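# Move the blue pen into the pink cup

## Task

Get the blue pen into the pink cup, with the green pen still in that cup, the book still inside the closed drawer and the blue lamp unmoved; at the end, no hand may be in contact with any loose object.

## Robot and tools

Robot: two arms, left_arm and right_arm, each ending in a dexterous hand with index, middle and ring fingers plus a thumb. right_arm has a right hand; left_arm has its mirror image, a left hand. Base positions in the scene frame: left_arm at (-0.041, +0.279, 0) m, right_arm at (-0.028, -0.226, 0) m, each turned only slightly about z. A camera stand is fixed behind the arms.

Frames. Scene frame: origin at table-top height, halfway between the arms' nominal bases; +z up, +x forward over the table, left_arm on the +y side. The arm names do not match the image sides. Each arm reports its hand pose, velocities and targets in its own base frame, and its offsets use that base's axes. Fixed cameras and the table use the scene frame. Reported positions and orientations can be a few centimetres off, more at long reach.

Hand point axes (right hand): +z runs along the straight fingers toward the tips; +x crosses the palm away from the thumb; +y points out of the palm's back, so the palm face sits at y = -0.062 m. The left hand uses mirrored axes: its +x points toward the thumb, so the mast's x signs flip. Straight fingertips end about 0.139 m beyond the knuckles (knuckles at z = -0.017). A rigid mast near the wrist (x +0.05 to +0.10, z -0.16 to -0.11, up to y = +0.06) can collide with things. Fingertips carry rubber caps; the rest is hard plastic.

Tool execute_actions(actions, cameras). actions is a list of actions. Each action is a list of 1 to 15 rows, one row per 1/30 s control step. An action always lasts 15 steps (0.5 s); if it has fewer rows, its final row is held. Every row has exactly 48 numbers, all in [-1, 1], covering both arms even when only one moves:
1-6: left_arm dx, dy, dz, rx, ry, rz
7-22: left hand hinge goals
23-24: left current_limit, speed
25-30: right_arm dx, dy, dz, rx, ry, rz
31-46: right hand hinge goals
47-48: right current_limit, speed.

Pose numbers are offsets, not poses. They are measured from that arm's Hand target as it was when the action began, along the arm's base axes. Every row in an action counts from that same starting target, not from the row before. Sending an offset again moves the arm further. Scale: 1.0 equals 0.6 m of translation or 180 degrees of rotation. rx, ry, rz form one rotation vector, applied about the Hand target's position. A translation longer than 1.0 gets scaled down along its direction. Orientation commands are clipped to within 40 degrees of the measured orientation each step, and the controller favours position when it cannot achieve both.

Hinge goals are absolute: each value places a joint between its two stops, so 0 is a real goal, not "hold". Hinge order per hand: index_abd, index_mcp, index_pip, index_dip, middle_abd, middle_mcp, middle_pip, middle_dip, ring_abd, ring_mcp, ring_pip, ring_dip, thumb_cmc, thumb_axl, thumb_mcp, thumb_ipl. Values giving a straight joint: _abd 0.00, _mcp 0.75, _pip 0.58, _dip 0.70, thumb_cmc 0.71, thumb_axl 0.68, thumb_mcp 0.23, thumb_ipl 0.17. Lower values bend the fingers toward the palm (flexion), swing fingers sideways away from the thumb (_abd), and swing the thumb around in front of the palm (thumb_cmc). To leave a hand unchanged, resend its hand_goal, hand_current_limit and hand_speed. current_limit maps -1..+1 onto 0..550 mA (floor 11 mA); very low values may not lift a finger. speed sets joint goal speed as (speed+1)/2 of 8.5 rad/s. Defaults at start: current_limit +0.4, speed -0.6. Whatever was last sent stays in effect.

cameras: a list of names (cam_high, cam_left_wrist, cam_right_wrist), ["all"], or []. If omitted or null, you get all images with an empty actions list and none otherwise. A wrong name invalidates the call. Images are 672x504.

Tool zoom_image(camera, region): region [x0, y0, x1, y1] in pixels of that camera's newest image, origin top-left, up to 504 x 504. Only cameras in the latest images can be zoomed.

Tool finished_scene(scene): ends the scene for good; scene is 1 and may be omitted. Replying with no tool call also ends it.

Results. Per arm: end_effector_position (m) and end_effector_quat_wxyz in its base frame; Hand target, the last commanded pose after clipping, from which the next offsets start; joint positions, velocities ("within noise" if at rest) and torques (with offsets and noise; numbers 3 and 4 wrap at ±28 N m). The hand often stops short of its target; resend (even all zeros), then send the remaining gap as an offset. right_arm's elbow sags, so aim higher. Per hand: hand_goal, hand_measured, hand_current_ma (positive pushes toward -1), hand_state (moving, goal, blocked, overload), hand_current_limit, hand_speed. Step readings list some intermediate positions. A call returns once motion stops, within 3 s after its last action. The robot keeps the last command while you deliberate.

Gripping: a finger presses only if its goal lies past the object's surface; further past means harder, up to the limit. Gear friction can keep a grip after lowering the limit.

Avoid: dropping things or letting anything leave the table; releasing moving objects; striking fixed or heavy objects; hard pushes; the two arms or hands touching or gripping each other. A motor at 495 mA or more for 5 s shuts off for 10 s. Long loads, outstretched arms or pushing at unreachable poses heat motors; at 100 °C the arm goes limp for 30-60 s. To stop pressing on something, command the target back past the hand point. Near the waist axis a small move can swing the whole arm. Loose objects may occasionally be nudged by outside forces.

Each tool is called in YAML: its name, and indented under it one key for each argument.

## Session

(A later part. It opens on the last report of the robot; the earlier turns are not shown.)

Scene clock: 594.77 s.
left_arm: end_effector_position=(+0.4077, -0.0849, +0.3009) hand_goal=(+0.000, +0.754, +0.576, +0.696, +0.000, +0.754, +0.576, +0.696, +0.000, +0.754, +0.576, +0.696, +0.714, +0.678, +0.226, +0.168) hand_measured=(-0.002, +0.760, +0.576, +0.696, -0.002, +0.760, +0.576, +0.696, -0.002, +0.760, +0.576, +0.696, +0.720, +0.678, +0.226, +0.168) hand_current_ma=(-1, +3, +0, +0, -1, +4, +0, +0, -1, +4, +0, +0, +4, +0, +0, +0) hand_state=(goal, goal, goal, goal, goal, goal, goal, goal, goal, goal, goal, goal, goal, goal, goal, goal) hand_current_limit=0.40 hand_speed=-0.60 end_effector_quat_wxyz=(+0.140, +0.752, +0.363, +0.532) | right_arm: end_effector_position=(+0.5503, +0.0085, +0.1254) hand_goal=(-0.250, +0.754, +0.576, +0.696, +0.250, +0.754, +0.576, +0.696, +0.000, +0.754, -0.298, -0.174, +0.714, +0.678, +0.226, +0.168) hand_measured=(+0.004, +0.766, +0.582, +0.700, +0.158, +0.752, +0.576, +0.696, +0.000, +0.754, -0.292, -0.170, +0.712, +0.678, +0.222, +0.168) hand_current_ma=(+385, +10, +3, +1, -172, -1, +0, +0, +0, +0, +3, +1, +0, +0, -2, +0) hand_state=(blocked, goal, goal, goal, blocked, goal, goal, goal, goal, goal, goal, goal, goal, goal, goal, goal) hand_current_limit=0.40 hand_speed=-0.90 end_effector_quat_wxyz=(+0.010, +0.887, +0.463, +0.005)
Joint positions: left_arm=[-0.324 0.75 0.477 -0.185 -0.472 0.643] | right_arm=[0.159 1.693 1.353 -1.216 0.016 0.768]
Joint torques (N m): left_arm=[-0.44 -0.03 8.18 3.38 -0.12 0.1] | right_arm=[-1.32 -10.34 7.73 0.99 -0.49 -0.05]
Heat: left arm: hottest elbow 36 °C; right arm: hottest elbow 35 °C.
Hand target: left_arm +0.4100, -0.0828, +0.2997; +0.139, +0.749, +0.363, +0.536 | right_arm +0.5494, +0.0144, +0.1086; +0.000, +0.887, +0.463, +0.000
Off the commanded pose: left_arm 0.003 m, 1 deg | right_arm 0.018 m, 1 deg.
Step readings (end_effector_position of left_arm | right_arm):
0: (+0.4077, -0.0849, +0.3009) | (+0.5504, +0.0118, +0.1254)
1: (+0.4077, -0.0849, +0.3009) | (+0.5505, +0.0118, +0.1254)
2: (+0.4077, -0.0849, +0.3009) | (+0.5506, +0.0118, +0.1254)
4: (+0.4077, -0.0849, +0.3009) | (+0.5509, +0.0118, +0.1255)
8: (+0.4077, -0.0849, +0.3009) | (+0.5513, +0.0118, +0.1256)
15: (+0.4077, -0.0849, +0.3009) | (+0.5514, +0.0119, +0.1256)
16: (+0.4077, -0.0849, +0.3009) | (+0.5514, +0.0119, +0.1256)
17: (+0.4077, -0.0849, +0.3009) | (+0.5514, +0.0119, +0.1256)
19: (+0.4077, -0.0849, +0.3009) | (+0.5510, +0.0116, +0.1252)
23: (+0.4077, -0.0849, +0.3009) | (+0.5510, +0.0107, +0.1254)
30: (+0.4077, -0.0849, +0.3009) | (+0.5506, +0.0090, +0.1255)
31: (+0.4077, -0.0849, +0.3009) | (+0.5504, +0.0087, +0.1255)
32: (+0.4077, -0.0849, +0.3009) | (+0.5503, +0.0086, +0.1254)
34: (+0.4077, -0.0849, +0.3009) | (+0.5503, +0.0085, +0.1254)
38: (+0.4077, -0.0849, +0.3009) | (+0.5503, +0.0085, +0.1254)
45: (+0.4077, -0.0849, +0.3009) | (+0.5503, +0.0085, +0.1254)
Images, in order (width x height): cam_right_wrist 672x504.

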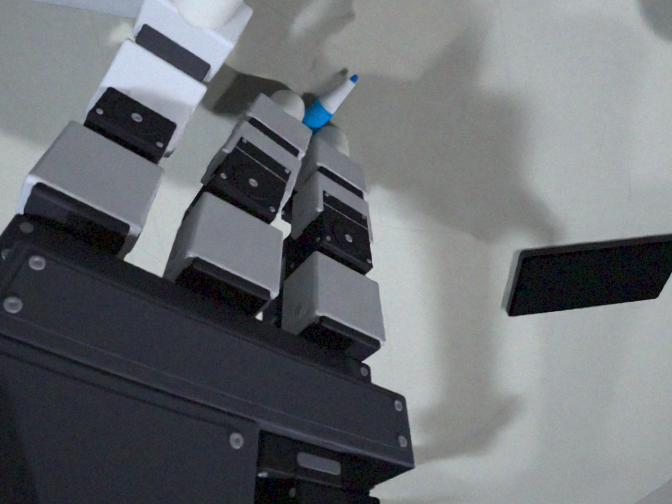

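execute_actions:
  actions:
    - [[0,0,0,0,0,0,0,0.754,0.576,0.696,0,0.754,0.576,0.696,0,0.754,0.576,0.696,0.714,0.678,0.226,0.168,0.4,-0.6,0,0,0.05,0,0,0,-0.25,0.754,0.576,0.696,0.25,0.754,0.576,0.696,0,0.754,-0.299,-0.174,0.714,0.678,0.226,0.168,0.4,-0.9]]
    - [[0,0,0,0,0,0,0,0.754,0.576,0.696,0,0.754,0.576,0.696,0,0.754,0.576,0.696,0.714,0.678,0.226,0.168,0.4,-0.6,0,0,0.08,0,0,0,-0.25,0.754,0.576,0.696,0.25,0.754,0.576,0.696,0,0.754,-0.299,-0.174,0.714,0.678,0.226,0.168,0.4,-0.9]]
  cameras: ["cam_right_wrist","cam_high"]

zoom_image:
  camera: "cam_right_wrist"
  region: [180, 0, 430, 188]

Scene clock: 608.07 s.
left_arm: end_effector_position=(+0.4077, -0.0849, +0.3009) hand_goal=(+0.000, +0.754, +0.576, +0.696, +0.000, +0.754, +0.576, +0.696, +0.000, +0.754, +0.576, +0.696, +0.714, +0.678, +0.226, +0.168) hand_measured=(-0.002, +0.760, +0.576, +0.696, -0.002, +0.760, +0.576, +0.696, -0.002, +0.760, +0.576, +0.696, +0.720, +0.678, +0.226, +0.168) hand_current_ma=(-1, +3, +0, +0, -1, +4, +0, +0, -1, +4, +0, +0, +4, +0, +0, +0) hand_state=(goal, goal, goal, goal, goal, goal, goal, goal, goal, goal, goal, goal, goal, goal, goal, goal) hand_current_limit=0.40 hand_speed=-0.60 end_effector_quat_wxyz=(+0.140, +0.752, +0.363, +0.532) | right_arm: end_effector_position=(+0.5326, +0.0082, +0.1540) hand_goal=(-0.250, +0.754, +0.576, +0.696, +0.250, +0.754, +0.576, +0.696, +0.000, +0.754, -0.298, -0.174, +0.714, +0.678, +0.226, +0.168) hand_measured=(-0.004, +0.756, +0.576, +0.696, +0.154, +0.740, +0.566, +0.692, +0.000, +0.754, -0.292, -0.170, +0.712, +0.678, +0.222, +0.168) hand_current_ma=(+385, +0, +0, +0, -183, -12, -5, -1, +0, +0, +3, +1, +0, +0, -2, +0) hand_state=(blocked, goal, goal, goal, blocked, goal, goal, goal, goal, goal, goal, goal, goal, goal, goal, goal) hand_current_limit=0.40 hand_speed=-0.90 end_effector_quat_wxyz=(-0.010, +0.886, +0.462, -0.032)
Joint positions: left_arm=[-0.324 0.75 0.477 -0.185 -0.472 0.643] | right_arm=[0.159 1.675 1.42 -1.383 0.002 0.768]
Joint torques (N m): left_arm=[-0.44 -0.03 8.2 3.29 -0.13 0.1] | right_arm=[-1.26 -12.81 13.76 -0.32 0.06 -0.04]
Heat: left arm: hottest elbow 36 °C; right arm: hottest elbow 34 °C.
Hand target: left_arm +0.4100, -0.0828, +0.2997; +0.139, +0.749, +0.363, +0.536 | right_arm +0.5494, +0.0144, +0.1866; +0.000, +0.887, +0.463, +0.000
Off the commanded pose: left_arm 0.003 m, 1 deg | right_arm 0.037 m, 4 deg.
Step readings (end_effector_position of left_arm | right_arm):
0: (+0.4077, -0.0849, +0.3009) | (+0.5503, +0.0085, +0.1254)
1: (+0.4077, -0.0849, +0.3009) | (+0.5502, +0.0085, +0.1254)
2: (+0.4077, -0.0849, +0.3009) | (+0.5496, +0.0085, +0.1252)
4: (+0.4077, -0.0849, +0.3009) | (+0.5473, +0.0092, +0.1243)
8: (+0.4077, -0.0849, +0.3009) | (+0.5442, +0.0094, +0.1235)
15: (+0.4077, -0.0849, +0.3009) | (+0.5412, +0.0090, +0.1229)
16: (+0.4077, -0.0849, +0.3009) | (+0.5408, +0.0089, +0.1230)
17: (+0.4077, -0.0849, +0.3009) | (+0.5390, +0.0088, +0.1235)
19: (+0.4077, -0.0849, +0.3009) | (+0.5326, +0.0081, +0.1259)
23: (+0.4077, -0.0849, +0.3009) | (+0.5286, +0.0075, +0.1365)
30: (+0.4077, -0.0849, +0.3009) | (+0.5332, +0.0082, +0.1537)
Images, in order (width x height): cam_high 672x504, cam_right_wrist 672x504.

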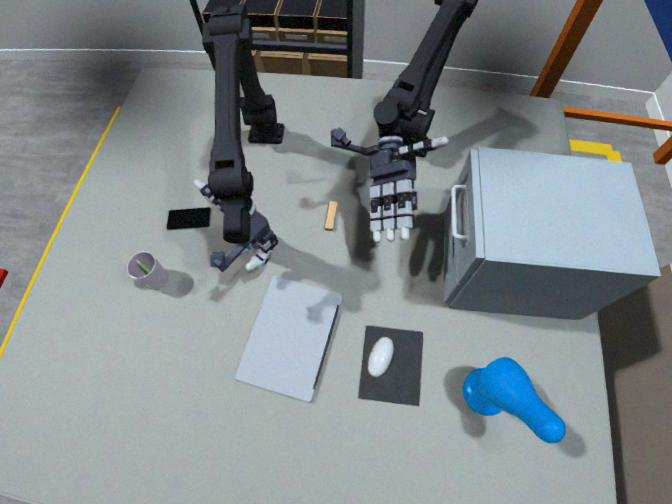

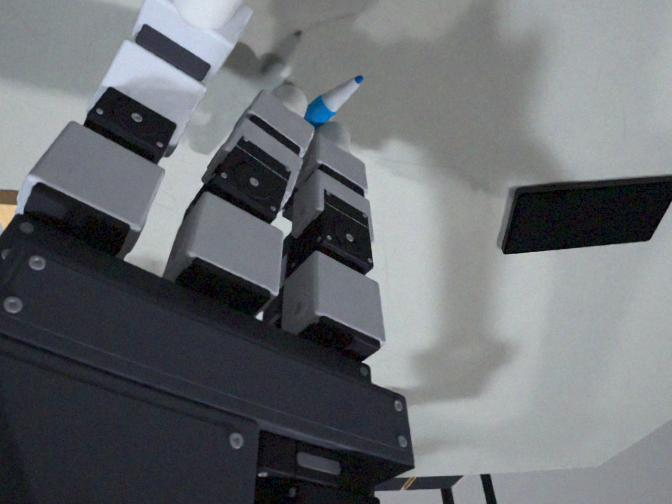

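Scaled by 2.016 from the camera's 672x504 image, which has a finer 960x720 frame.

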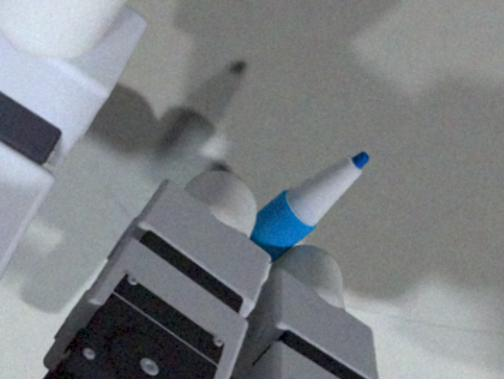

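execute_actions:
  actions:
    - [[0,0,0,0,0,0,0,0.754,0.576,0.696,0,0.754,0.576,0.696,0,0.754,0.576,0.696,0.714,0.678,0.226,0.168,0.4,-0.6,-0.0035,-0.06,0.08,-0.0287,-0.054,0.0141,-0.25,0.754,0.576,0.696,0.25,0.754,0.576,0.696,0,0.754,-0.299,-0.174,0.714,0.678,0.226,0.168,0.4,-0.9]]
    - [[0,0,0,0,0,0,0,0.754,0.576,0.696,0,0.754,0.576,0.696,0,0.754,0.576,0.696,0.714,0.678,0.226,0.168,0.4,-0.6,-0.0035,-0.071,0.07,-0.0287,-0.054,0.0141,-0.25,0.754,0.576,0.696,0.25,0.754,0.576,0.696,0,0.754,-0.299,-0.174,0.714,0.678,0.226,0.168,0.4,-0.9]]
    - [[0,0,0,0,0,0,0,0.754,0.576,0.696,0,0.754,0.576,0.696,0,0.754,0.576,0.696,0.714,0.678,0.226,0.168,0.4,-0.6,-0.0035,-0.071,0.06,-0.0287,-0.054,0.0141,-0.25,0.754,0.576,0.696,0.25,0.754,0.576,0.696,0,0.754,-0.299,-0.174,0.714,0.678,0.226,0.168,0.4,-0.9]]
  cameras: ["cam_right_wrist","cam_high"]

Scene clock: 698.77 s.
left_arm: end_effector_position=(+0.4077, -0.0849, +0.3009) hand_goal=(+0.000, +0.754, +0.576, +0.696, +0.000, +0.754, +0.576, +0.696, +0.000, +0.754, +0.576, +0.696, +0.714, +0.678, +0.226, +0.168) hand_measured=(-0.002, +0.760, +0.576, +0.696, -0.002, +0.760, +0.576, +0.696, -0.002, +0.760, +0.576, +0.696, +0.720, +0.678, +0.226, +0.168) hand_current_ma=(-1, +3, +0, +0, -1, +4, +0, +0, -1, +4, +0, +0, +4, +0, +0, +0) hand_state=(goal, goal, goal, goal, goal, goal, goal, goal, goal, goal, goal, goal, goal, goal, goal, goal) hand_current_limit=0.40 hand_speed=-0.60 end_effector_quat_wxyz=(+0.140, +0.752, +0.363, +0.532) | right_arm: end_effector_position=(+0.5436, -0.1061, +0.3070) hand_goal=(-0.250, +0.754, +0.576, +0.696, +0.250, +0.754, +0.576, +0.696, +0.000, +0.754, -0.298, -0.174, +0.714, +0.678, +0.226, +0.168) hand_measured=(-0.004, +0.762, +0.578, +0.696, +0.154, +0.748, +0.568, +0.692, +0.000, +0.758, -0.292, -0.170, +0.716, +0.678, +0.222, +0.168) hand_current_ma=(+385, +5, +1, +0, -183, -3, -5, -1, +0, +1, +3, +1, +1, +0, -2, +0) hand_state=(blocked, goal, goal, goal, blocked, goal, goal, goal, goal, goal, goal, goal, goal, goal, goal, goal) hand_current_limit=0.40 hand_speed=-0.90 end_effector_quat_wxyz=(+0.227, +0.822, +0.499, +0.151)
Joint positions: left_arm=[-0.324 0.75 0.477 -0.185 -0.472 0.643] | right_arm=[-0.032 1.313 1.211 -0.952 0.209 0.392]
Joint torques (N m): left_arm=[-0.56 -0.15 8.18 3.36 -0.13 0.1] | right_arm=[-1.9 -9.58 9.46 2.3 0.27 -0.25]
Heat: left arm: hottest elbow 36 °C; right arm: hottest elbow 42 °C.
Hand target: left_arm +0.4100, -0.0828, +0.2997; +0.139, +0.749, +0.363, +0.536 | right_arm +0.5431, -0.1068, +0.3127; +0.234, +0.818, +0.501, +0.160
Off the commanded pose: left_arm 0.003 m, 1 deg | right_arm 0.006 m, 1 deg.
Step readings (end_effector_position of left_arm | right_arm):
0: (+0.4077, -0.0849, +0.3009) | (+0.5326, +0.0082, +0.1540)
1: (+0.4077, -0.0849, +0.3009) | (+0.5326, +0.0079, +0.1543)
2: (+0.4077, -0.0849, +0.3009) | (+0.5340, +0.0048, +0.1576)
4: (+0.4077, -0.0849, +0.3009) | (+0.5397, -0.0016, +0.1694)
8: (+0.4077, -0.0849, +0.3009) | (+0.5452, -0.0128, +0.2096)
15: (+0.4077, -0.0849, +0.3009) | (+0.5458, -0.0194, +0.2431)
16: (+0.4077, -0.0849, +0.3009) | (+0.5459, -0.0195, +0.2423)
17: (+0.4077, -0.0849, +0.3009) | (+0.5468, -0.0221, +0.2419)
19: (+0.4077, -0.0849, +0.3009) | (+0.5475, -0.0301, +0.2423)
23: (+0.4077, -0.0849, +0.3009) | (+0.5427, -0.0537, +0.2505)
30: (+0.4077, -0.0849, +0.3009) | (+0.5446, -0.0655, +0.2744)
31: (+0.4077, -0.0849, +0.3009) | (+0.5453, -0.0653, +0.2754)
32: (+0.4077, -0.0849, +0.3009) | (+0.5468, -0.0664, +0.2764)
34: (+0.4077, -0.0849, +0.3009) | (+0.5472, -0.0722, +0.2786)
38: (+0.4077, -0.0849, +0.3009) | (+0.5409, -0.0963, +0.2899)
45: (+0.4077, -0.0849, +0.3009) | (+0.5428, -0.1083, +0.3105)
Images, in order (width x height): cam_high 672x504, cam_right_wrist 672x504.

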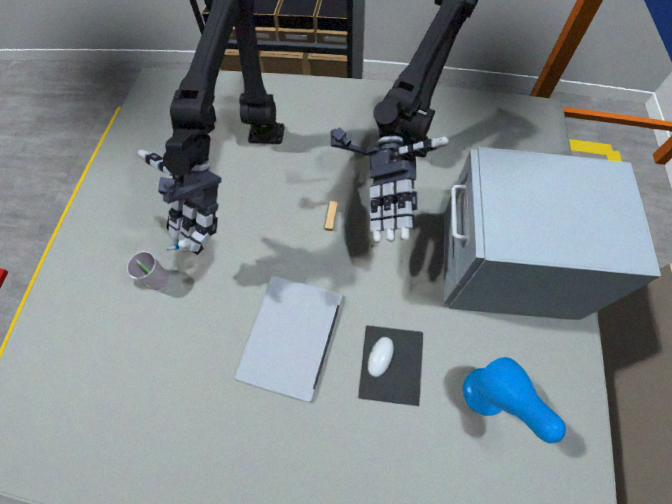

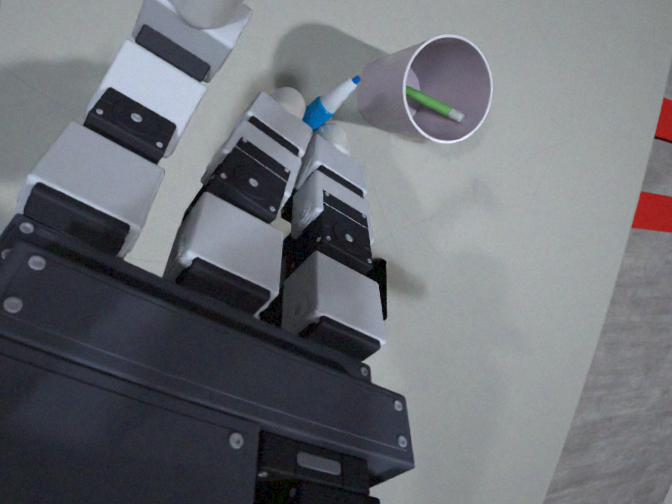

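execute_actions:
  actions:
    - [[0,0,0,0,0,0,0,0.754,0.576,0.696,0,0.754,0.576,0.696,0,0.754,0.576,0.696,0.714,0.678,0.226,0.168,0.4,-0.6,0.0165,-0.0895,0.045,-0.0212,-0.0366,0.012,-0.25,0.754,0.576,0.696,0.25,0.754,0.576,0.696,0,0.754,-0.299,-0.174,0.714,0.678,0.226,0.168,0.4,-0.9]]
    - [[0,0,0,0,0,0,0,0.754,0.576,0.696,0,0.754,0.576,0.696,0,0.754,0.576,0.696,0.714,0.678,0.226,0.168,0.4,-0.6,0.0165,-0.0895,0.019,-0.0212,-0.0366,0.012,-0.25,0.754,0.576,0.696,0.25,0.754,0.576,0.696,0,0.754,-0.299,-0.174,0.714,0.678,0.226,0.168,0.4,-0.9]]
  cameras: ["cam_right_wrist","cam_high"]

zoom_image:
  camera: "cam_high"
  region: [90, 200, 240, 310]

zoom_image:
  camera: "cam_right_wrist"
  region: [180, 0, 430, 188]

Scene clock: 748.50 s.
left_arm: end_effector_position=(+0.4077, -0.0849, +0.3009) hand_goal=(+0.000, +0.754, +0.576, +0.696, +0.000, +0.754, +0.576, +0.696, +0.000, +0.754, +0.576, +0.696, +0.714, +0.678, +0.226, +0.168) hand_measured=(-0.002, +0.760, +0.576, +0.696, -0.002, +0.760, +0.576, +0.696, -0.002, +0.760, +0.576, +0.696, +0.720, +0.678, +0.226, +0.168) hand_current_ma=(-1, +3, +0, +0, -1, +4, +0, +0, -1, +4, +0, +0, +4, +0, +0, +0) hand_state=(goal, goal, goal, goal, goal, goal, goal, goal, goal, goal, goal, goal, goal, goal, goal, goal) hand_current_limit=0.40 hand_speed=-0.60 end_effector_quat_wxyz=(+0.140, +0.752, +0.363, +0.532) | right_arm: end_effector_position=(+0.5608, -0.2167, +0.3513) hand_goal=(-0.250, +0.754, +0.576, +0.696, +0.250, +0.754, +0.576, +0.696, +0.000, +0.754, -0.298, -0.174, +0.714, +0.678, +0.226, +0.168) hand_measured=(-0.004, +0.766, +0.580, +0.696, +0.154, +0.752, +0.570, +0.692, +0.000, +0.758, -0.292, -0.170, +0.718, +0.678, +0.222, +0.168) hand_current_ma=(+385, +9, +1, +0, -183, +0, -3, -1, +0, +2, +3, +1, +1, +0, -2, +0) hand_state=(blocked, goal, goal, goal, blocked, goal, goal, goal, goal, goal, goal, goal, goal, goal, goal, goal) hand_current_limit=0.40 hand_speed=-0.90 end_effector_quat_wxyz=(+0.332, +0.763, +0.506, +0.225)
Joint positions: left_arm=[-0.324 0.75 0.477 -0.185 -0.472 0.643] | right_arm=[-0.302 1.299 1.15 -0.598 0.066 0.07]
Joint torques (N m): left_arm=[-0.38 -0.15 8.18 3.36 -0.13 0.1] | right_arm=[-1.49 -8.76 9.85 2.93 0.04 -0.32]
Heat: left arm: hottest elbow 36 °C; right arm: hottest elbow 40 °C.
Hand target: left_arm +0.4100, -0.0828, +0.2997; +0.139, +0.749, +0.363, +0.536 | right_arm +0.5629, -0.2141, +0.3512; +0.337, +0.757, +0.510, +0.228
Off the commanded pose: left_arm 0.003 m, 1 deg | right_arm 0.003 m, 1 deg.
Step readings (end_effector_position of left_arm | right_arm):
0: (+0.4077, -0.0849, +0.3009) | (+0.5436, -0.1061, +0.3070)
1: (+0.4077, -0.0849, +0.3009) | (+0.5439, -0.1061, +0.3073)
2: (+0.4077, -0.0849, +0.3009) | (+0.5456, -0.1068, +0.3080)
4: (+0.4077, -0.0849, +0.3009) | (+0.5501, -0.1150, +0.3116)
8: (+0.4077, -0.0849, +0.3009) | (+0.5507, -0.1499, +0.3217)
15: (+0.4077, -0.0849, +0.3009) | (+0.5532, -0.1650, +0.3309)
16: (+0.4077, -0.0849, +0.3009) | (+0.5540, -0.1642, +0.3310)
17: (+0.4077, -0.0849, +0.3009) | (+0.5563, -0.1637, +0.3320)
19: (+0.4077, -0.0849, +0.3009) | (+0.5611, -0.1693, +0.3351)
23: (+0.4077, -0.0849, +0.3009) | (+0.5592, -0.2015, +0.3420)
30: (+0.4077, -0.0849, +0.3009) | (+0.5593, -0.2185, +0.3506)
Images, in order (width x height): cam_high 672x504, cam_right_wrist 672x504.

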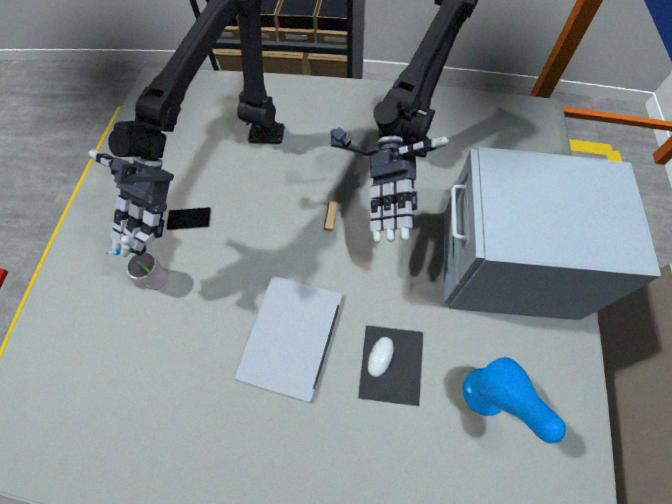

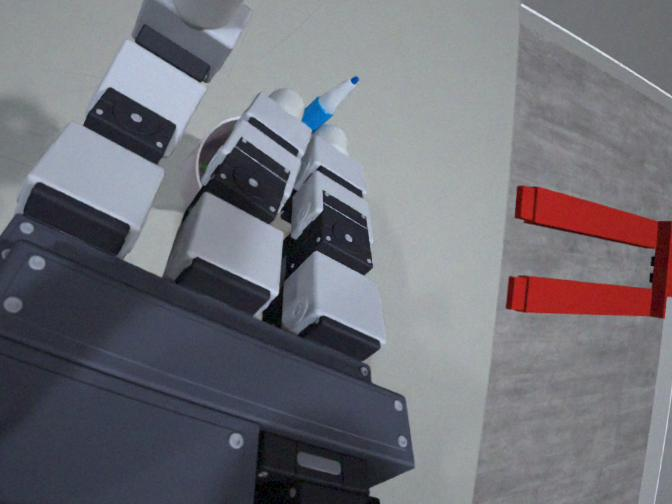

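Scaled by 3.360 from the camera's 672x504 image, which has a finer 960x720 frame.

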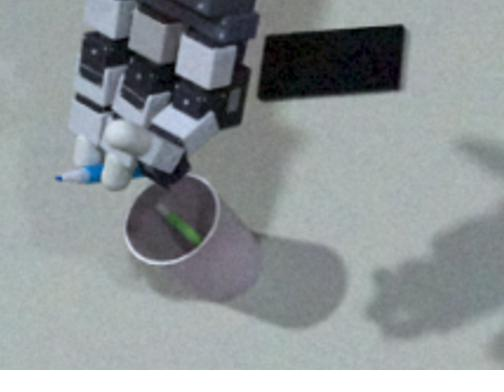

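Scaled by 2.016 from the camera's 672x504 image, which has a finer 960x720 frame.

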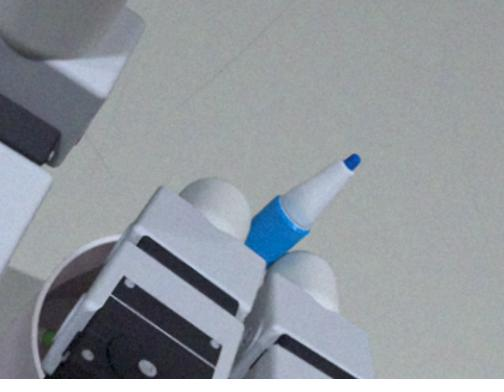

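zoom_image:
  camera: "cam_high"
  region: [100, 220, 180, 280]

Scaled by 6.300 from the camera's 672x504 image, which has a finer 960x720 frame.

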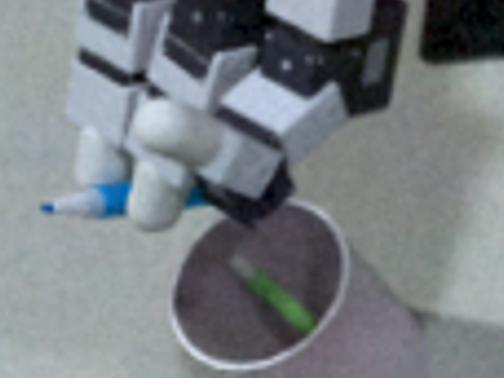

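execute_actions:
  actions:
    - [[0,0,0,0,0,0,0,0.754,0.576,0.696,0,0.754,0.576,0.696,0,0.754,0.576,0.696,0.714,0.678,0.226,0.168,0.4,-0.6,0.01,0.003,-0.033,0,0,0,-0.25,0.754,0.576,0.696,0.25,0.754,0.576,0.696,0,0.754,-0.299,-0.174,0.714,0.678,0.226,0.168,0.4,-0.9]]
  cameras: ["cam_right_wrist","cam_high"]

zoom_image:
  camera: "cam_high"
  region: [100, 220, 180, 280]

zoom_image:
  camera: "cam_right_wrist"
  region: [150, 50, 400, 238]

Scene clock: 883.07 s.
left_arm: end_effector_position=(+0.4077, -0.0849, +0.3009) hand_goal=(+0.000, +0.754, +0.576, +0.696, +0.000, +0.754, +0.576, +0.696, +0.000, +0.754, +0.576, +0.696, +0.714, +0.678, +0.226, +0.168) hand_measured=(-0.002, +0.760, +0.576, +0.696, -0.002, +0.760, +0.576, +0.696, -0.002, +0.760, +0.576, +0.696, +0.720, +0.678, +0.226, +0.168) hand_current_ma=(-1, +3, +0, +0, -1, +4, +0, +0, -1, +4, +0, +0, +4, +0, +0, +0) hand_state=(goal, goal, goal, goal, goal, goal, goal, goal, goal, goal, goal, goal, goal, goal, goal, goal) hand_current_limit=0.40 hand_speed=-0.60 end_effector_quat_wxyz=(+0.140, +0.752, +0.363, +0.532) | right_arm: end_effector_position=(+0.5629, -0.2167, +0.3396) hand_goal=(-0.250, +0.754, +0.576, +0.696, +0.250, +0.754, +0.576, +0.696, +0.000, +0.754, -0.298, -0.174, +0.714, +0.678, +0.226, +0.168) hand_measured=(-0.004, +0.766, +0.580, +0.696, +0.154, +0.752, +0.570, +0.692, +0.000, +0.758, -0.292, -0.170, +0.718, +0.678, +0.222, +0.168) hand_current_ma=(+385, +9, +1, +0, -183, +0, -3, -1, +0, +2, +3, +1, +2, +0, -2, +0) hand_state=(blocked, goal, goal, goal, blocked, goal, goal, goal, goal, goal, goal, goal, goal, goal, goal, goal) hand_current_limit=0.40 hand_speed=-0.90 end_effector_quat_wxyz=(+0.338, +0.761, +0.505, +0.229)
Joint positions: left_arm=[-0.324 0.75 0.477 -0.185 -0.472 0.643] | right_arm=[-0.3 1.307 1.117 -0.543 0.066 0.069]
Joint torques (N m): left_arm=[-0.38 -0.21 8.21 3.34 -0.12 0.11] | right_arm=[-1.03 -7.71 9.92 2.88 0.24 -0.2]
Heat: left arm: hottest elbow 37 °C; right arm: hottest elbow 39 °C.
Hand target: left_arm +0.4100, -0.0828, +0.2997; +0.139, +0.749, +0.363, +0.536 | right_arm +0.5689, -0.2125, +0.3314; +0.338, +0.757, +0.510, +0.228
Off the commanded pose: left_arm 0.003 m, 1 deg | right_arm 0.011 m, 1 deg.
Step readings (end_effector_position of left_arm | right_arm):
0: (+0.4077, -0.0849, +0.3009) | (+0.5608, -0.2167, +0.3513)
1: (+0.4077, -0.0849, +0.3009) | (+0.5609, -0.2167, +0.3512)
2: (+0.4077, -0.0849, +0.3009) | (+0.5611, -0.2167, +0.3512)
4: (+0.4077, -0.0849, +0.3009) | (+0.5616, -0.2169, +0.3502)
8: (+0.4077, -0.0849, +0.3009) | (+0.5611, -0.2163, +0.3432)
15: (+0.4077, -0.0849, +0.3009) | (+0.5627, -0.2165, +0.3391)
Images, in order (width x height): cam_high 672x504, cam_right_wrist 672x504.

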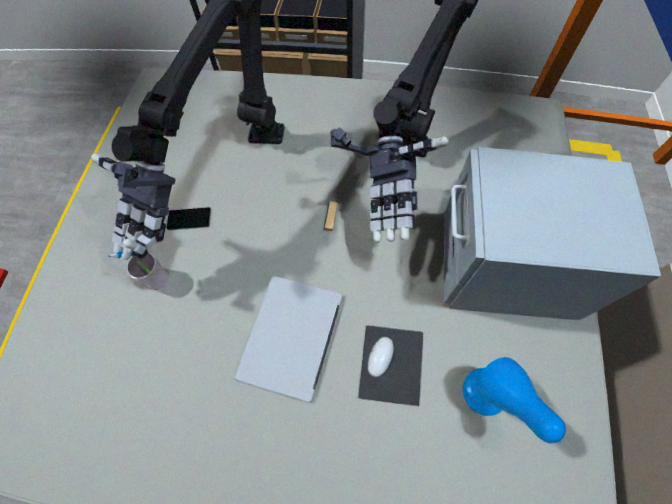

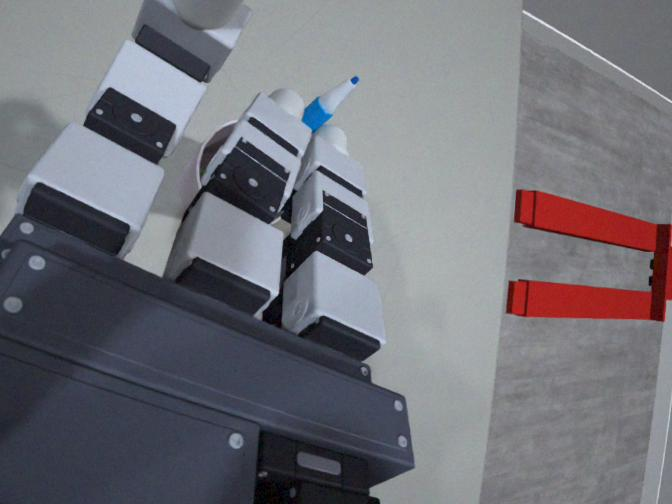

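Scaled by 6.300 from the camera's 672x504 image, which has a finer 960x720 frame.

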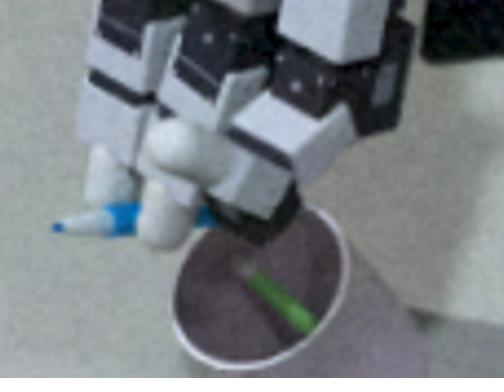

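Scaled by 2.016 from the camera's 672x504 image, which has a finer 960x720 frame.

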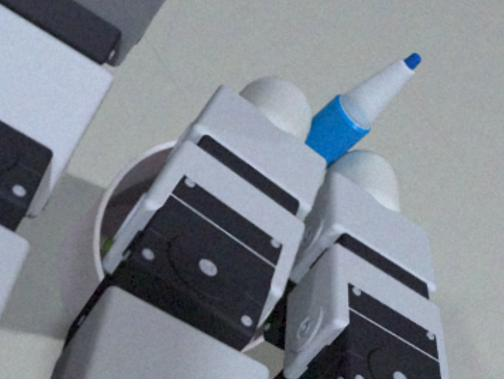

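zoom_image:
  camera: "cam_right_wrist"
  region: [240, 110, 340, 240]

Scaled by 3.877 from the camera's 672x504 image, which has a finer 960x720 frame.

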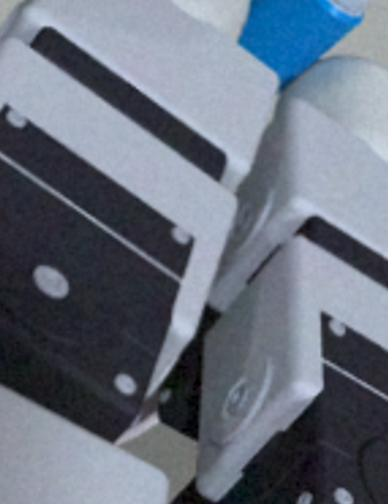

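execute_actions:
  actions:
    - [[0,0,0,0,0,0,0,0.754,0.576,0.696,0,0.754,0.576,0.696,0,0.754,0.576,0.696,0.714,0.678,0.226,0.168,0.4,-0.6,0.032,0.003,0,0,0,0,-0.25,0.754,0.576,0.696,0.25,0.754,0.576,0.696,0,0.754,-0.299,-0.174,0.714,0.678,0.226,0.168,0.4,-0.9]]
  cameras: ["cam_right_wrist","cam_high"]

zoom_image:
  camera: "cam_high"
  region: [100, 220, 180, 280]

zoom_image:
  camera: "cam_right_wrist"
  region: [150, 50, 400, 238]

Scene clock: 939.60 s.
left_arm: end_effector_position=(+0.4077, -0.0849, +0.3009) hand_goal=(+0.000, +0.754, +0.576, +0.696, +0.000, +0.754, +0.576, +0.696, +0.000, +0.754, +0.576, +0.696, +0.714, +0.678, +0.226, +0.168) hand_measured=(-0.002, +0.760, +0.576, +0.696, -0.002, +0.760, +0.576, +0.696, -0.002, +0.760, +0.576, +0.696, +0.720, +0.678, +0.226, +0.168) hand_current_ma=(-1, +3, +0, +0, -1, +4, +0, +0, -1, +4, +0, +0, +4, +0, +0, +0) hand_state=(goal, goal, goal, goal, goal, goal, goal, goal, goal, goal, goal, goal, goal, goal, goal, goal) hand_current_limit=0.40 hand_speed=-0.60 end_effector_quat_wxyz=(+0.140, +0.752, +0.363, +0.532) | right_arm: end_effector_position=(+0.5764, -0.2103, +0.3105) hand_goal=(-0.250, +0.754, +0.576, +0.696, +0.250, +0.754, +0.576, +0.696, +0.000, +0.754, -0.298, -0.174, +0.714, +0.678, +0.226, +0.168) hand_measured=(-0.004, +0.766, +0.580, +0.696, +0.154, +0.752, +0.570, +0.692, +0.000, +0.758, -0.292, -0.170, +0.718, +0.678, +0.222, +0.168) hand_current_ma=(+385, +9, +1, +0, -183, +0, -3, -1, +0, +2, +3, +1, +2, +0, -2, +0) hand_state=(blocked, goal, goal, goal, blocked, goal, goal, goal, goal, goal, goal, goal, goal, goal, goal, goal) hand_current_limit=0.40 hand_speed=-0.90 end_effector_quat_wxyz=(+0.322, +0.764, +0.516, +0.214)
Joint positions: left_arm=[-0.324 0.75 0.477 -0.185 -0.472 0.643] | right_arm=[-0.281 1.359 1.117 -0.538 0.078 0.069]
Joint torques (N m): left_arm=[-0.56 -0.15 8.17 3.33 -0.12 0.09] | right_arm=[-1.26 -8.64 13.5 2.66 0.25 -0.1]
Heat: left arm: hottest elbow 37 °C; right arm: hottest elbow 39 °C.
Hand target: left_arm +0.4100, -0.0828, +0.2997; +0.139, +0.749, +0.363, +0.536 | right_arm +0.5882, -0.2105, +0.3314; +0.338, +0.757, +0.510, +0.228
Off the commanded pose: left_arm 0.003 m, 1 deg | right_arm 0.024 m, 3 deg.
Step readings (end_effector_position of left_arm | right_arm):
0: (+0.4077, -0.0849, +0.3009) | (+0.5629, -0.2167, +0.3396)
1: (+0.4077, -0.0849, +0.3009) | (+0.5629, -0.2165, +0.3396)
2: (+0.4077, -0.0849, +0.3009) | (+0.5631, -0.2166, +0.3390)
4: (+0.4077, -0.0849, +0.3009) | (+0.5651, -0.2161, +0.3360)
8: (+0.4077, -0.0849, +0.3009) | (+0.5722, -0.2121, +0.3212)
15: (+0.4077, -0.0849, +0.3009) | (+0.5765, -0.2103, +0.3105)
Images, in order (width x height): cam_high 672x504, cam_right_wrist 672x504.

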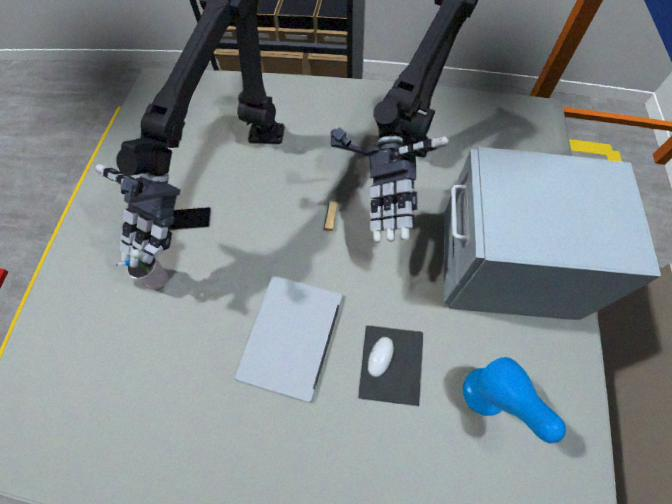

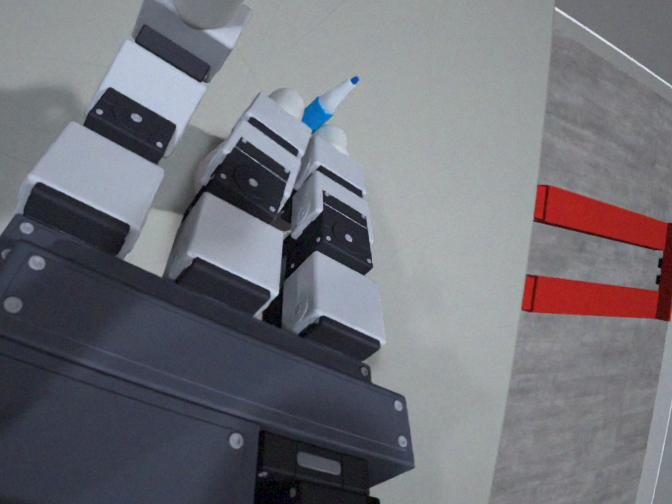

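Scaled by 6.300 from the camera's 672x504 image, which has a finer 960x720 frame.

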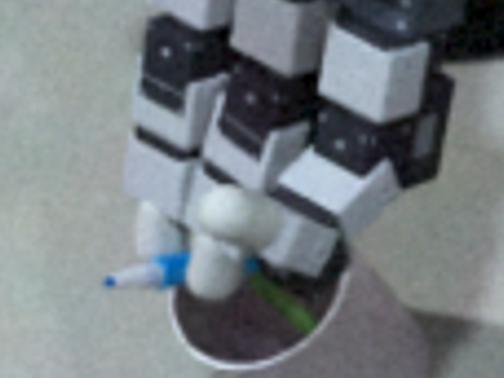

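Scaled by 2.016 from the camera's 672x504 image, which has a finer 960x720 frame.

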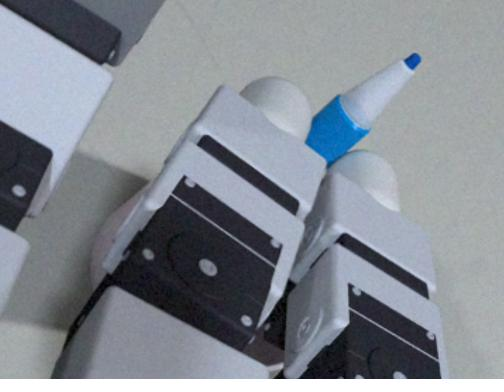

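execute_actions:
  actions:
    - [[0,0,0,0,0,0,0,0.754,0.576,0.696,0,0.754,0.576,0.696,0,0.754,0.576,0.696,0.714,0.678,0.226,0.168,0.4,-0.6,0.008,0,-0.03,0,0,0,-0.25,0.754,0.576,0.696,0.25,0.754,0.576,0.696,0,0.754,-0.299,-0.174,0.714,0.678,0.226,0.168,0.4,-0.9]]
  cameras: ["cam_right_wrist","cam_high"]

zoom_image:
  camera: "cam_high"
  region: [100, 220, 180, 280]

zoom_image:
  camera: "cam_right_wrist"
  region: [150, 50, 400, 238]

Scene clock: 965.23 s.
left_arm: end_effector_position=(+0.4077, -0.0849, +0.3009) hand_goal=(+0.000, +0.754, +0.576, +0.696, +0.000, +0.754, +0.576, +0.696, +0.000, +0.754, +0.576, +0.696, +0.714, +0.678, +0.226, +0.168) hand_measured=(-0.002, +0.760, +0.576, +0.696, -0.002, +0.760, +0.576, +0.696, -0.002, +0.760, +0.576, +0.696, +0.720, +0.678, +0.226, +0.168) hand_current_ma=(-1, +3, +0, +0, -1, +4, +0, +0, -1, +4, +0, +0, +4, +0, +0, +0) hand_state=(goal, goal, goal, goal, goal, goal, goal, goal, goal, goal, goal, goal, goal, goal, goal, goal) hand_current_limit=0.40 hand_speed=-0.60 end_effector_quat_wxyz=(+0.140, +0.752, +0.363, +0.532) | right_arm: end_effector_position=(+0.5841, -0.2129, +0.3107) hand_goal=(-0.250, +0.754, +0.576, +0.696, +0.250, +0.754, +0.576, +0.696, +0.000, +0.754, -0.298, -0.174, +0.714, +0.678, +0.226, +0.168) hand_measured=(-0.004, +0.766, +0.580, +0.696, +0.154, +0.752, +0.570, +0.692, +0.000, +0.760, -0.292, -0.170, +0.718, +0.678, +0.222, +0.168) hand_current_ma=(+385, +9, +1, +0, -183, +0, -3, -1, +0, +2, +3, +1, +2, +0, -2, +0) hand_state=(blocked, goal, goal, goal, blocked, goal, goal, goal, goal, goal, goal, goal, goal, goal, goal, goal) hand_current_limit=0.40 hand_speed=-0.90 end_effector_quat_wxyz=(+0.332, +0.760, +0.512, +0.221)
Joint positions: left_arm=[-0.324 0.75 0.477 -0.185 -0.472 0.643] | right_arm=[-0.281 1.377 1.117 -0.493 0.08 0.069]
Joint torques (N m): left_arm=[-0.44 -0.21 8.23 3.37 -0.13 0.11] | right_arm=[-1.08 -8.47 11.49 2.93 0.26 -0.09]
Heat: left arm: hottest elbow 38 °C; right arm: hottest elbow 41 °C.
Hand target: left_arm +0.4100, -0.0828, +0.2997; +0.139, +0.749, +0.363, +0.536 | right_arm +0.5929, -0.2105, +0.3135; +0.338, +0.757, +0.510, +0.228
Off the commanded pose: left_arm 0.003 m, 1 deg | right_arm 0.010 m, 1 deg.
Step readings (end_effector_position of left_arm | right_arm):
0: (+0.4077, -0.0849, +0.3009) | (+0.5764, -0.2103, +0.3105)
1: (+0.4077, -0.0849, +0.3009) | (+0.5765, -0.2103, +0.3106)
2: (+0.4077, -0.0849, +0.3009) | (+0.5768, -0.2104, +0.3113)
4: (+0.4077, -0.0849, +0.3009) | (+0.5785, -0.2111, +0.3134)
8: (+0.4077, -0.0849, +0.3009) | (+0.5820, -0.2122, +0.3141)
15: (+0.4077, -0.0849, +0.3009) | (+0.5840, -0.2128, +0.3105)
Images, in order (width x height): cam_high 672x504, cam_right_wrist 672x504.

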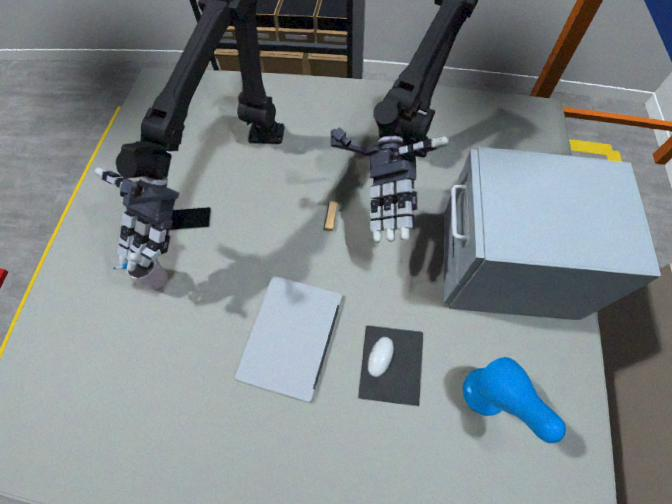

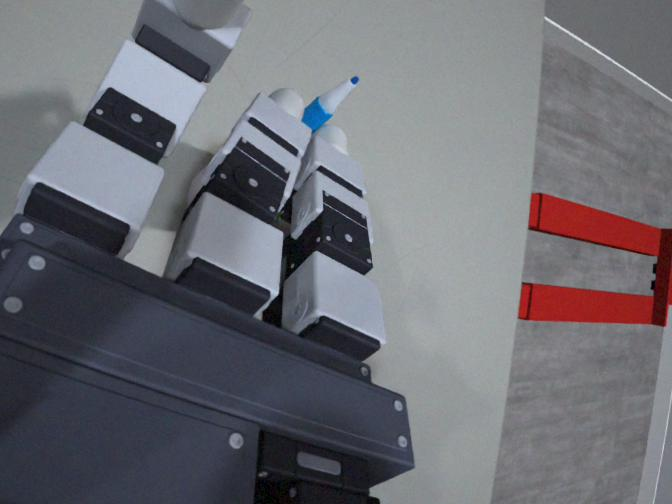

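Scaled by 6.300 from the camera's 672x504 image, which has a finer 960x720 frame.

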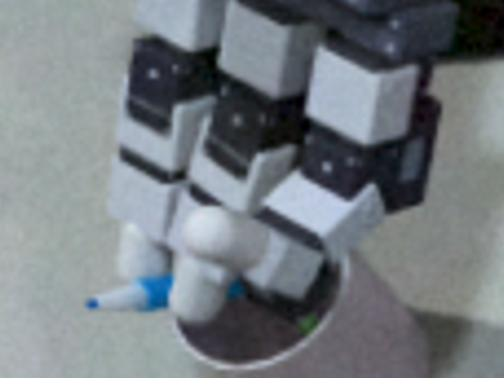

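Scaled by 2.016 from the camera's 672x504 image, which has a finer 960x720 frame.

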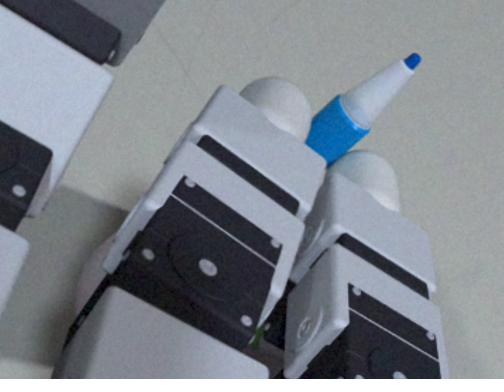

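execute_actions:
  actions:
    - [[0,0,0,0,0,0,0,0.754,0.576,0.696,0,0.754,0.576,0.696,0,0.754,0.576,0.696,0.714,0.678,0.226,0.168,0.4,-0.6,-0.008,0.0167,-0.03,0,0,0,-0.25,0.754,0.576,0.696,0.25,0.754,0.576,0.696,0,0.754,-0.299,-0.174,0.714,0.678,0.226,0.168,0.4,-0.9]]
  cameras: ["cam_right_wrist","cam_high"]

zoom_image:
  camera: "cam_high"
  region: [100, 220, 180, 280]

Scene clock: 990.83 s.
left_arm: end_effector_position=(+0.4077, -0.0849, +0.3009) hand_goal=(+0.000, +0.754, +0.576, +0.696, +0.000, +0.754, +0.576, +0.696, +0.000, +0.754, +0.576, +0.696, +0.714, +0.678, +0.226, +0.168) hand_measured=(-0.002, +0.760, +0.576, +0.696, -0.002, +0.760, +0.576, +0.696, -0.002, +0.760, +0.576, +0.696, +0.720, +0.678, +0.226, +0.168) hand_current_ma=(-1, +3, +0, +0, -1, +4, +0, +0, -1, +4, +0, +0, +4, +0, +0, +0) hand_state=(goal, goal, goal, goal, goal, goal, goal, goal, goal, goal, goal, goal, goal, goal, goal, goal) hand_current_limit=0.40 hand_speed=-0.60 end_effector_quat_wxyz=(+0.140, +0.752, +0.363, +0.532) | right_arm: end_effector_position=(+0.5849, -0.2027, +0.3014) hand_goal=(-0.250, +0.754, +0.576, +0.696, +0.250, +0.754, +0.576, +0.696, +0.000, +0.754, -0.298, -0.174, +0.714, +0.678, +0.226, +0.168) hand_measured=(-0.004, +0.766, +0.580, +0.696, +0.154, +0.754, +0.570, +0.692, +0.000, +0.760, -0.292, -0.170, +0.718, +0.678, +0.222, +0.168) hand_current_ma=(+385, +9, +1, +0, -183, +0, -3, -1, +0, +2, +3, +1, +2, +0, -2, +0) hand_state=(blocked, goal, goal, goal, blocked, goal, goal, goal, goal, goal, goal, goal, goal, goal, goal, goal) hand_current_limit=0.40 hand_speed=-0.90 end_effector_quat_wxyz=(+0.337, +0.757, +0.513, +0.225)
Joint positions: left_arm=[-0.324 0.75 0.477 -0.185 -0.472 0.643] | right_arm=[-0.259 1.377 1.083 -0.446 0.094 0.079]
Joint torques (N m): left_arm=[-0.38 0.03 8.2 3.36 -0.13 0.1] | right_arm=[-1.26 -8.76 9.73 2.92 0.27 -0.05]
Heat: left arm: hottest elbow 38 °C; right arm: hottest elbow 41 °C.
Hand target: left_arm +0.4100, -0.0828, +0.2997; +0.139, +0.749, +0.363, +0.536 | right_arm +0.5881, -0.2005, +0.2955; +0.338, +0.757, +0.510, +0.228
Off the commanded pose: left_arm 0.003 m, 1 deg | right_arm 0.007 m, 0 deg.
Step readings (end_effector_position of left_arm | right_arm):
0: (+0.4077, -0.0849, +0.3009) | (+0.5841, -0.2129, +0.3107)
1: (+0.4077, -0.0849, +0.3009) | (+0.5842, -0.2130, +0.3109)
2: (+0.4077, -0.0849, +0.3009) | (+0.5846, -0.2125, +0.3116)
4: (+0.4077, -0.0849, +0.3009) | (+0.5851, -0.2120, +0.3121)
8: (+0.4077, -0.0849, +0.3009) | (+0.5852, -0.2063, +0.3058)
15: (+0.4077, -0.0849, +0.3009) | (+0.5847, -0.2026, +0.3010)
Images, in order (width x height): cam_high 672x504, cam_right_wrist 672x504.

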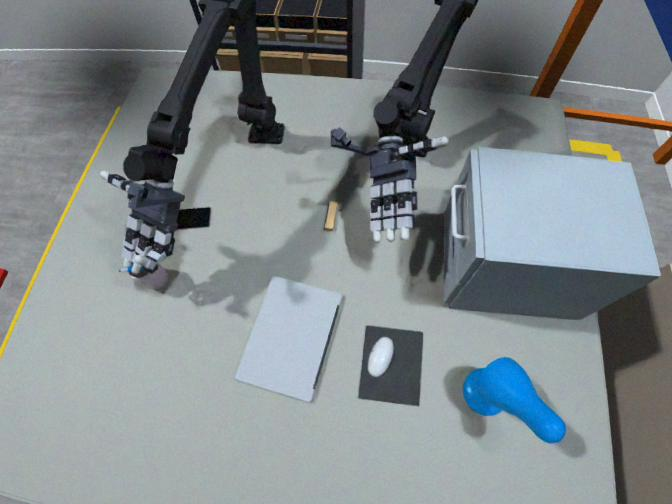

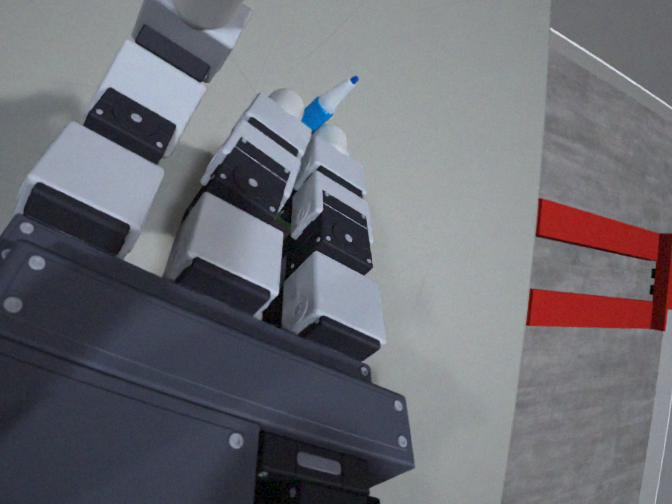

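Scaled by 6.300 from the camera's 672x504 image, which has a finer 960x720 frame.

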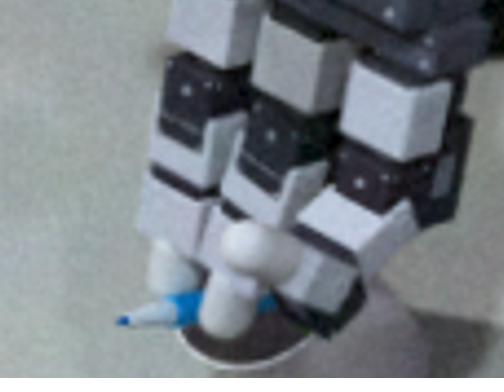

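execute_actions:
  actions:
    - [[0,0,0,0,0,0,0,0.754,0.576,0.696,0,0.754,0.576,0.696,0,0.754,0.576,0.696,0.714,0.678,0.226,0.168,0.4,-0.6,0,0,-0.033,0,0,0,-0.25,0.754,0.576,0.696,0.25,0.754,0.576,0.696,0,0.754,-0.299,-0.174,0.714,0.678,0.226,0.168,0.4,-0.9]]
    - [[0,0,0,0,0,0,0,0.754,0.576,0.696,0,0.754,0.576,0.696,0,0.754,0.576,0.696,0.714,0.678,0.226,0.168,0.4,-0.6,0,0,-0.033,0,0,0,-0.25,0.754,0.576,0.696,0.25,0.754,0.576,0.696,0,0.754,-0.299,-0.174,0.714,0.678,0.226,0.168,0.4,-0.9]]
  cameras: ["cam_right_wrist","cam_high"]

zoom_image:
  camera: "cam_high"
  region: [100, 230, 180, 290]

zoom_image:
  camera: "cam_right_wrist"
  region: [150, 50, 400, 238]

Scene clock: 1009.63 s.
left_arm: end_effector_position=(+0.4077, -0.0849, +0.3009) hand_goal=(+0.000, +0.754, +0.576, +0.696, +0.000, +0.754, +0.576, +0.696, +0.000, +0.754, +0.576, +0.696, +0.714, +0.678, +0.226, +0.168) hand_measured=(-0.002, +0.760, +0.576, +0.696, -0.002, +0.760, +0.576, +0.696, -0.002, +0.760, +0.576, +0.696, +0.720, +0.678, +0.226, +0.168) hand_current_ma=(-1, +3, +0, +0, -1, +4, +0, +0, -1, +4, +0, +0, +4, +0, +0, +0) hand_state=(goal, goal, goal, goal, goal, goal, goal, goal, goal, goal, goal, goal, goal, goal, goal, goal) hand_current_limit=0.40 hand_speed=-0.60 end_effector_quat_wxyz=(+0.140, +0.752, +0.363, +0.532) | right_arm: end_effector_position=(+0.5849, -0.2029, +0.2631) hand_goal=(-0.250, +0.754, +0.576, +0.696, +0.250, +0.754, +0.576, +0.696, +0.000, +0.754, -0.298, -0.174, +0.714, +0.678, +0.226, +0.168) hand_measured=(-0.008, +0.770, +0.582, +0.698, +0.154, +0.752, +0.570, +0.692, +0.000, +0.760, -0.292, -0.170, +0.718, +0.678, +0.222, +0.168) hand_current_ma=(+385, +15, +3, +0, -183, -1, -3, -1, +0, +3, +3, +1, +2, +0, -2, +0) hand_state=(blocked, goal, goal, goal, blocked, goal, goal, goal, goal, goal, goal, goal, goal, goal, goal, goal) hand_current_limit=0.40 hand_speed=-0.90 end_effector_quat_wxyz=(+0.338, +0.757, +0.512, +0.226)
Joint positions: left_arm=[-0.324 0.75 0.477 -0.185 -0.472 0.643] | right_arm=[-0.259 1.413 1.011 -0.335 0.095 0.08]
Joint torques (N m): left_arm=[-0.44 -0.03 8.2 3.34 -0.13 0.1] | right_arm=[-1.2 -8.7 9.47 2.96 0.26 -0.06]
Heat: left arm: hottest elbow 38 °C; right arm: hottest elbow 41 °C.
Hand target: left_arm +0.4100, -0.0828, +0.2997; +0.139, +0.749, +0.363, +0.536 | right_arm +0.5880, -0.2005, +0.2558; +0.338, +0.757, +0.510, +0.228
Off the commanded pose: left_arm 0.003 m, 1 deg | right_arm 0.008 m, 0 deg.
Step readings (end_effector_position of left_arm | right_arm):
0: (+0.4077, -0.0849, +0.3009) | (+0.5849, -0.2027, +0.3014)
1: (+0.4077, -0.0849, +0.3009) | (+0.5848, -0.2027, +0.3014)
2: (+0.4077, -0.0849, +0.3009) | (+0.5849, -0.2028, +0.3014)
4: (+0.4077, -0.0849, +0.3009) | (+0.5849, -0.2027, +0.2998)
8: (+0.4077, -0.0849, +0.3009) | (+0.5836, -0.2025, +0.2913)
15: (+0.4077, -0.0849, +0.3009) | (+0.5843, -0.2027, +0.2831)
16: (+0.4077, -0.0849, +0.3009) | (+0.5844, -0.2027, +0.2831)
17: (+0.4077, -0.0849, +0.3009) | (+0.5845, -0.2028, +0.2834)
19: (+0.4077, -0.0849, +0.3009) | (+0.5846, -0.2028, +0.2827)
23: (+0.4077, -0.0849, +0.3009) | (+0.5840, -0.2026, +0.2726)
30: (+0.4077, -0.0849, +0.3009) | (+0.5846, -0.2028, +0.2624)
Images, in order (width x height): cam_high 672x504, cam_right_wrist 672x504.

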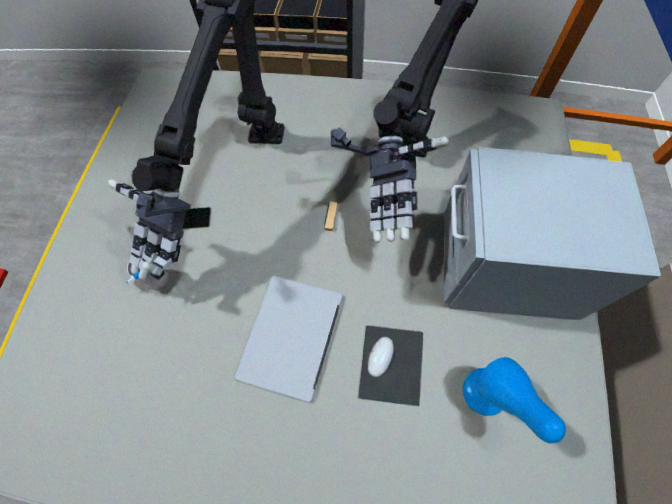

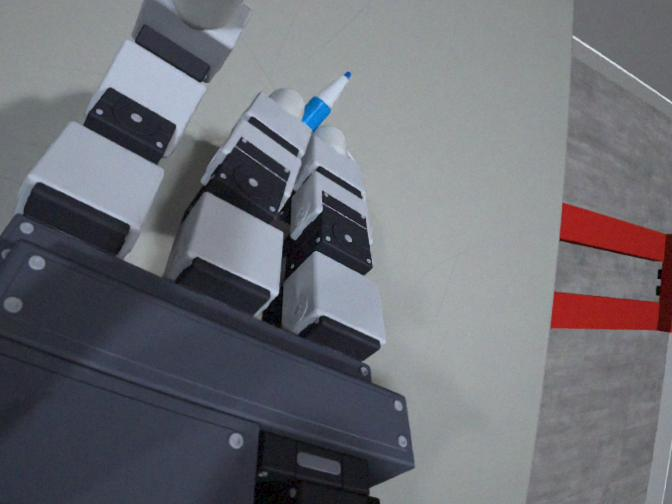

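Scaled by 6.300 from the camera's 672x504 image, which has a finer 960x720 frame.

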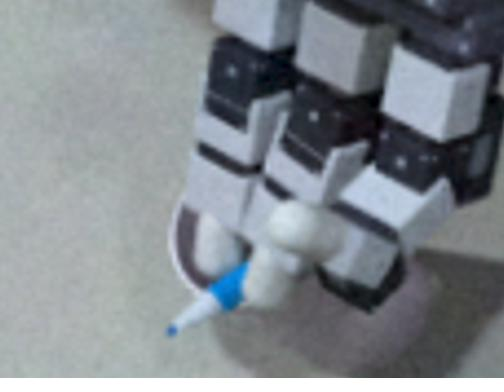

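Scaled by 2.016 from the camera's 672x504 image, which has a finer 960x720 frame.

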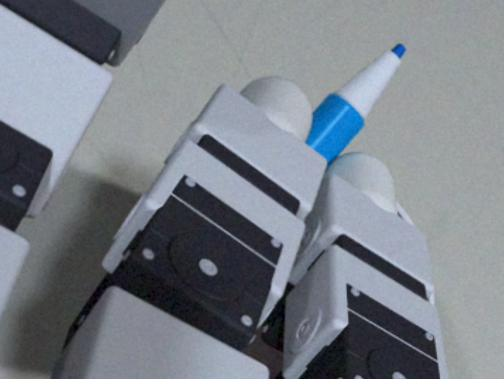

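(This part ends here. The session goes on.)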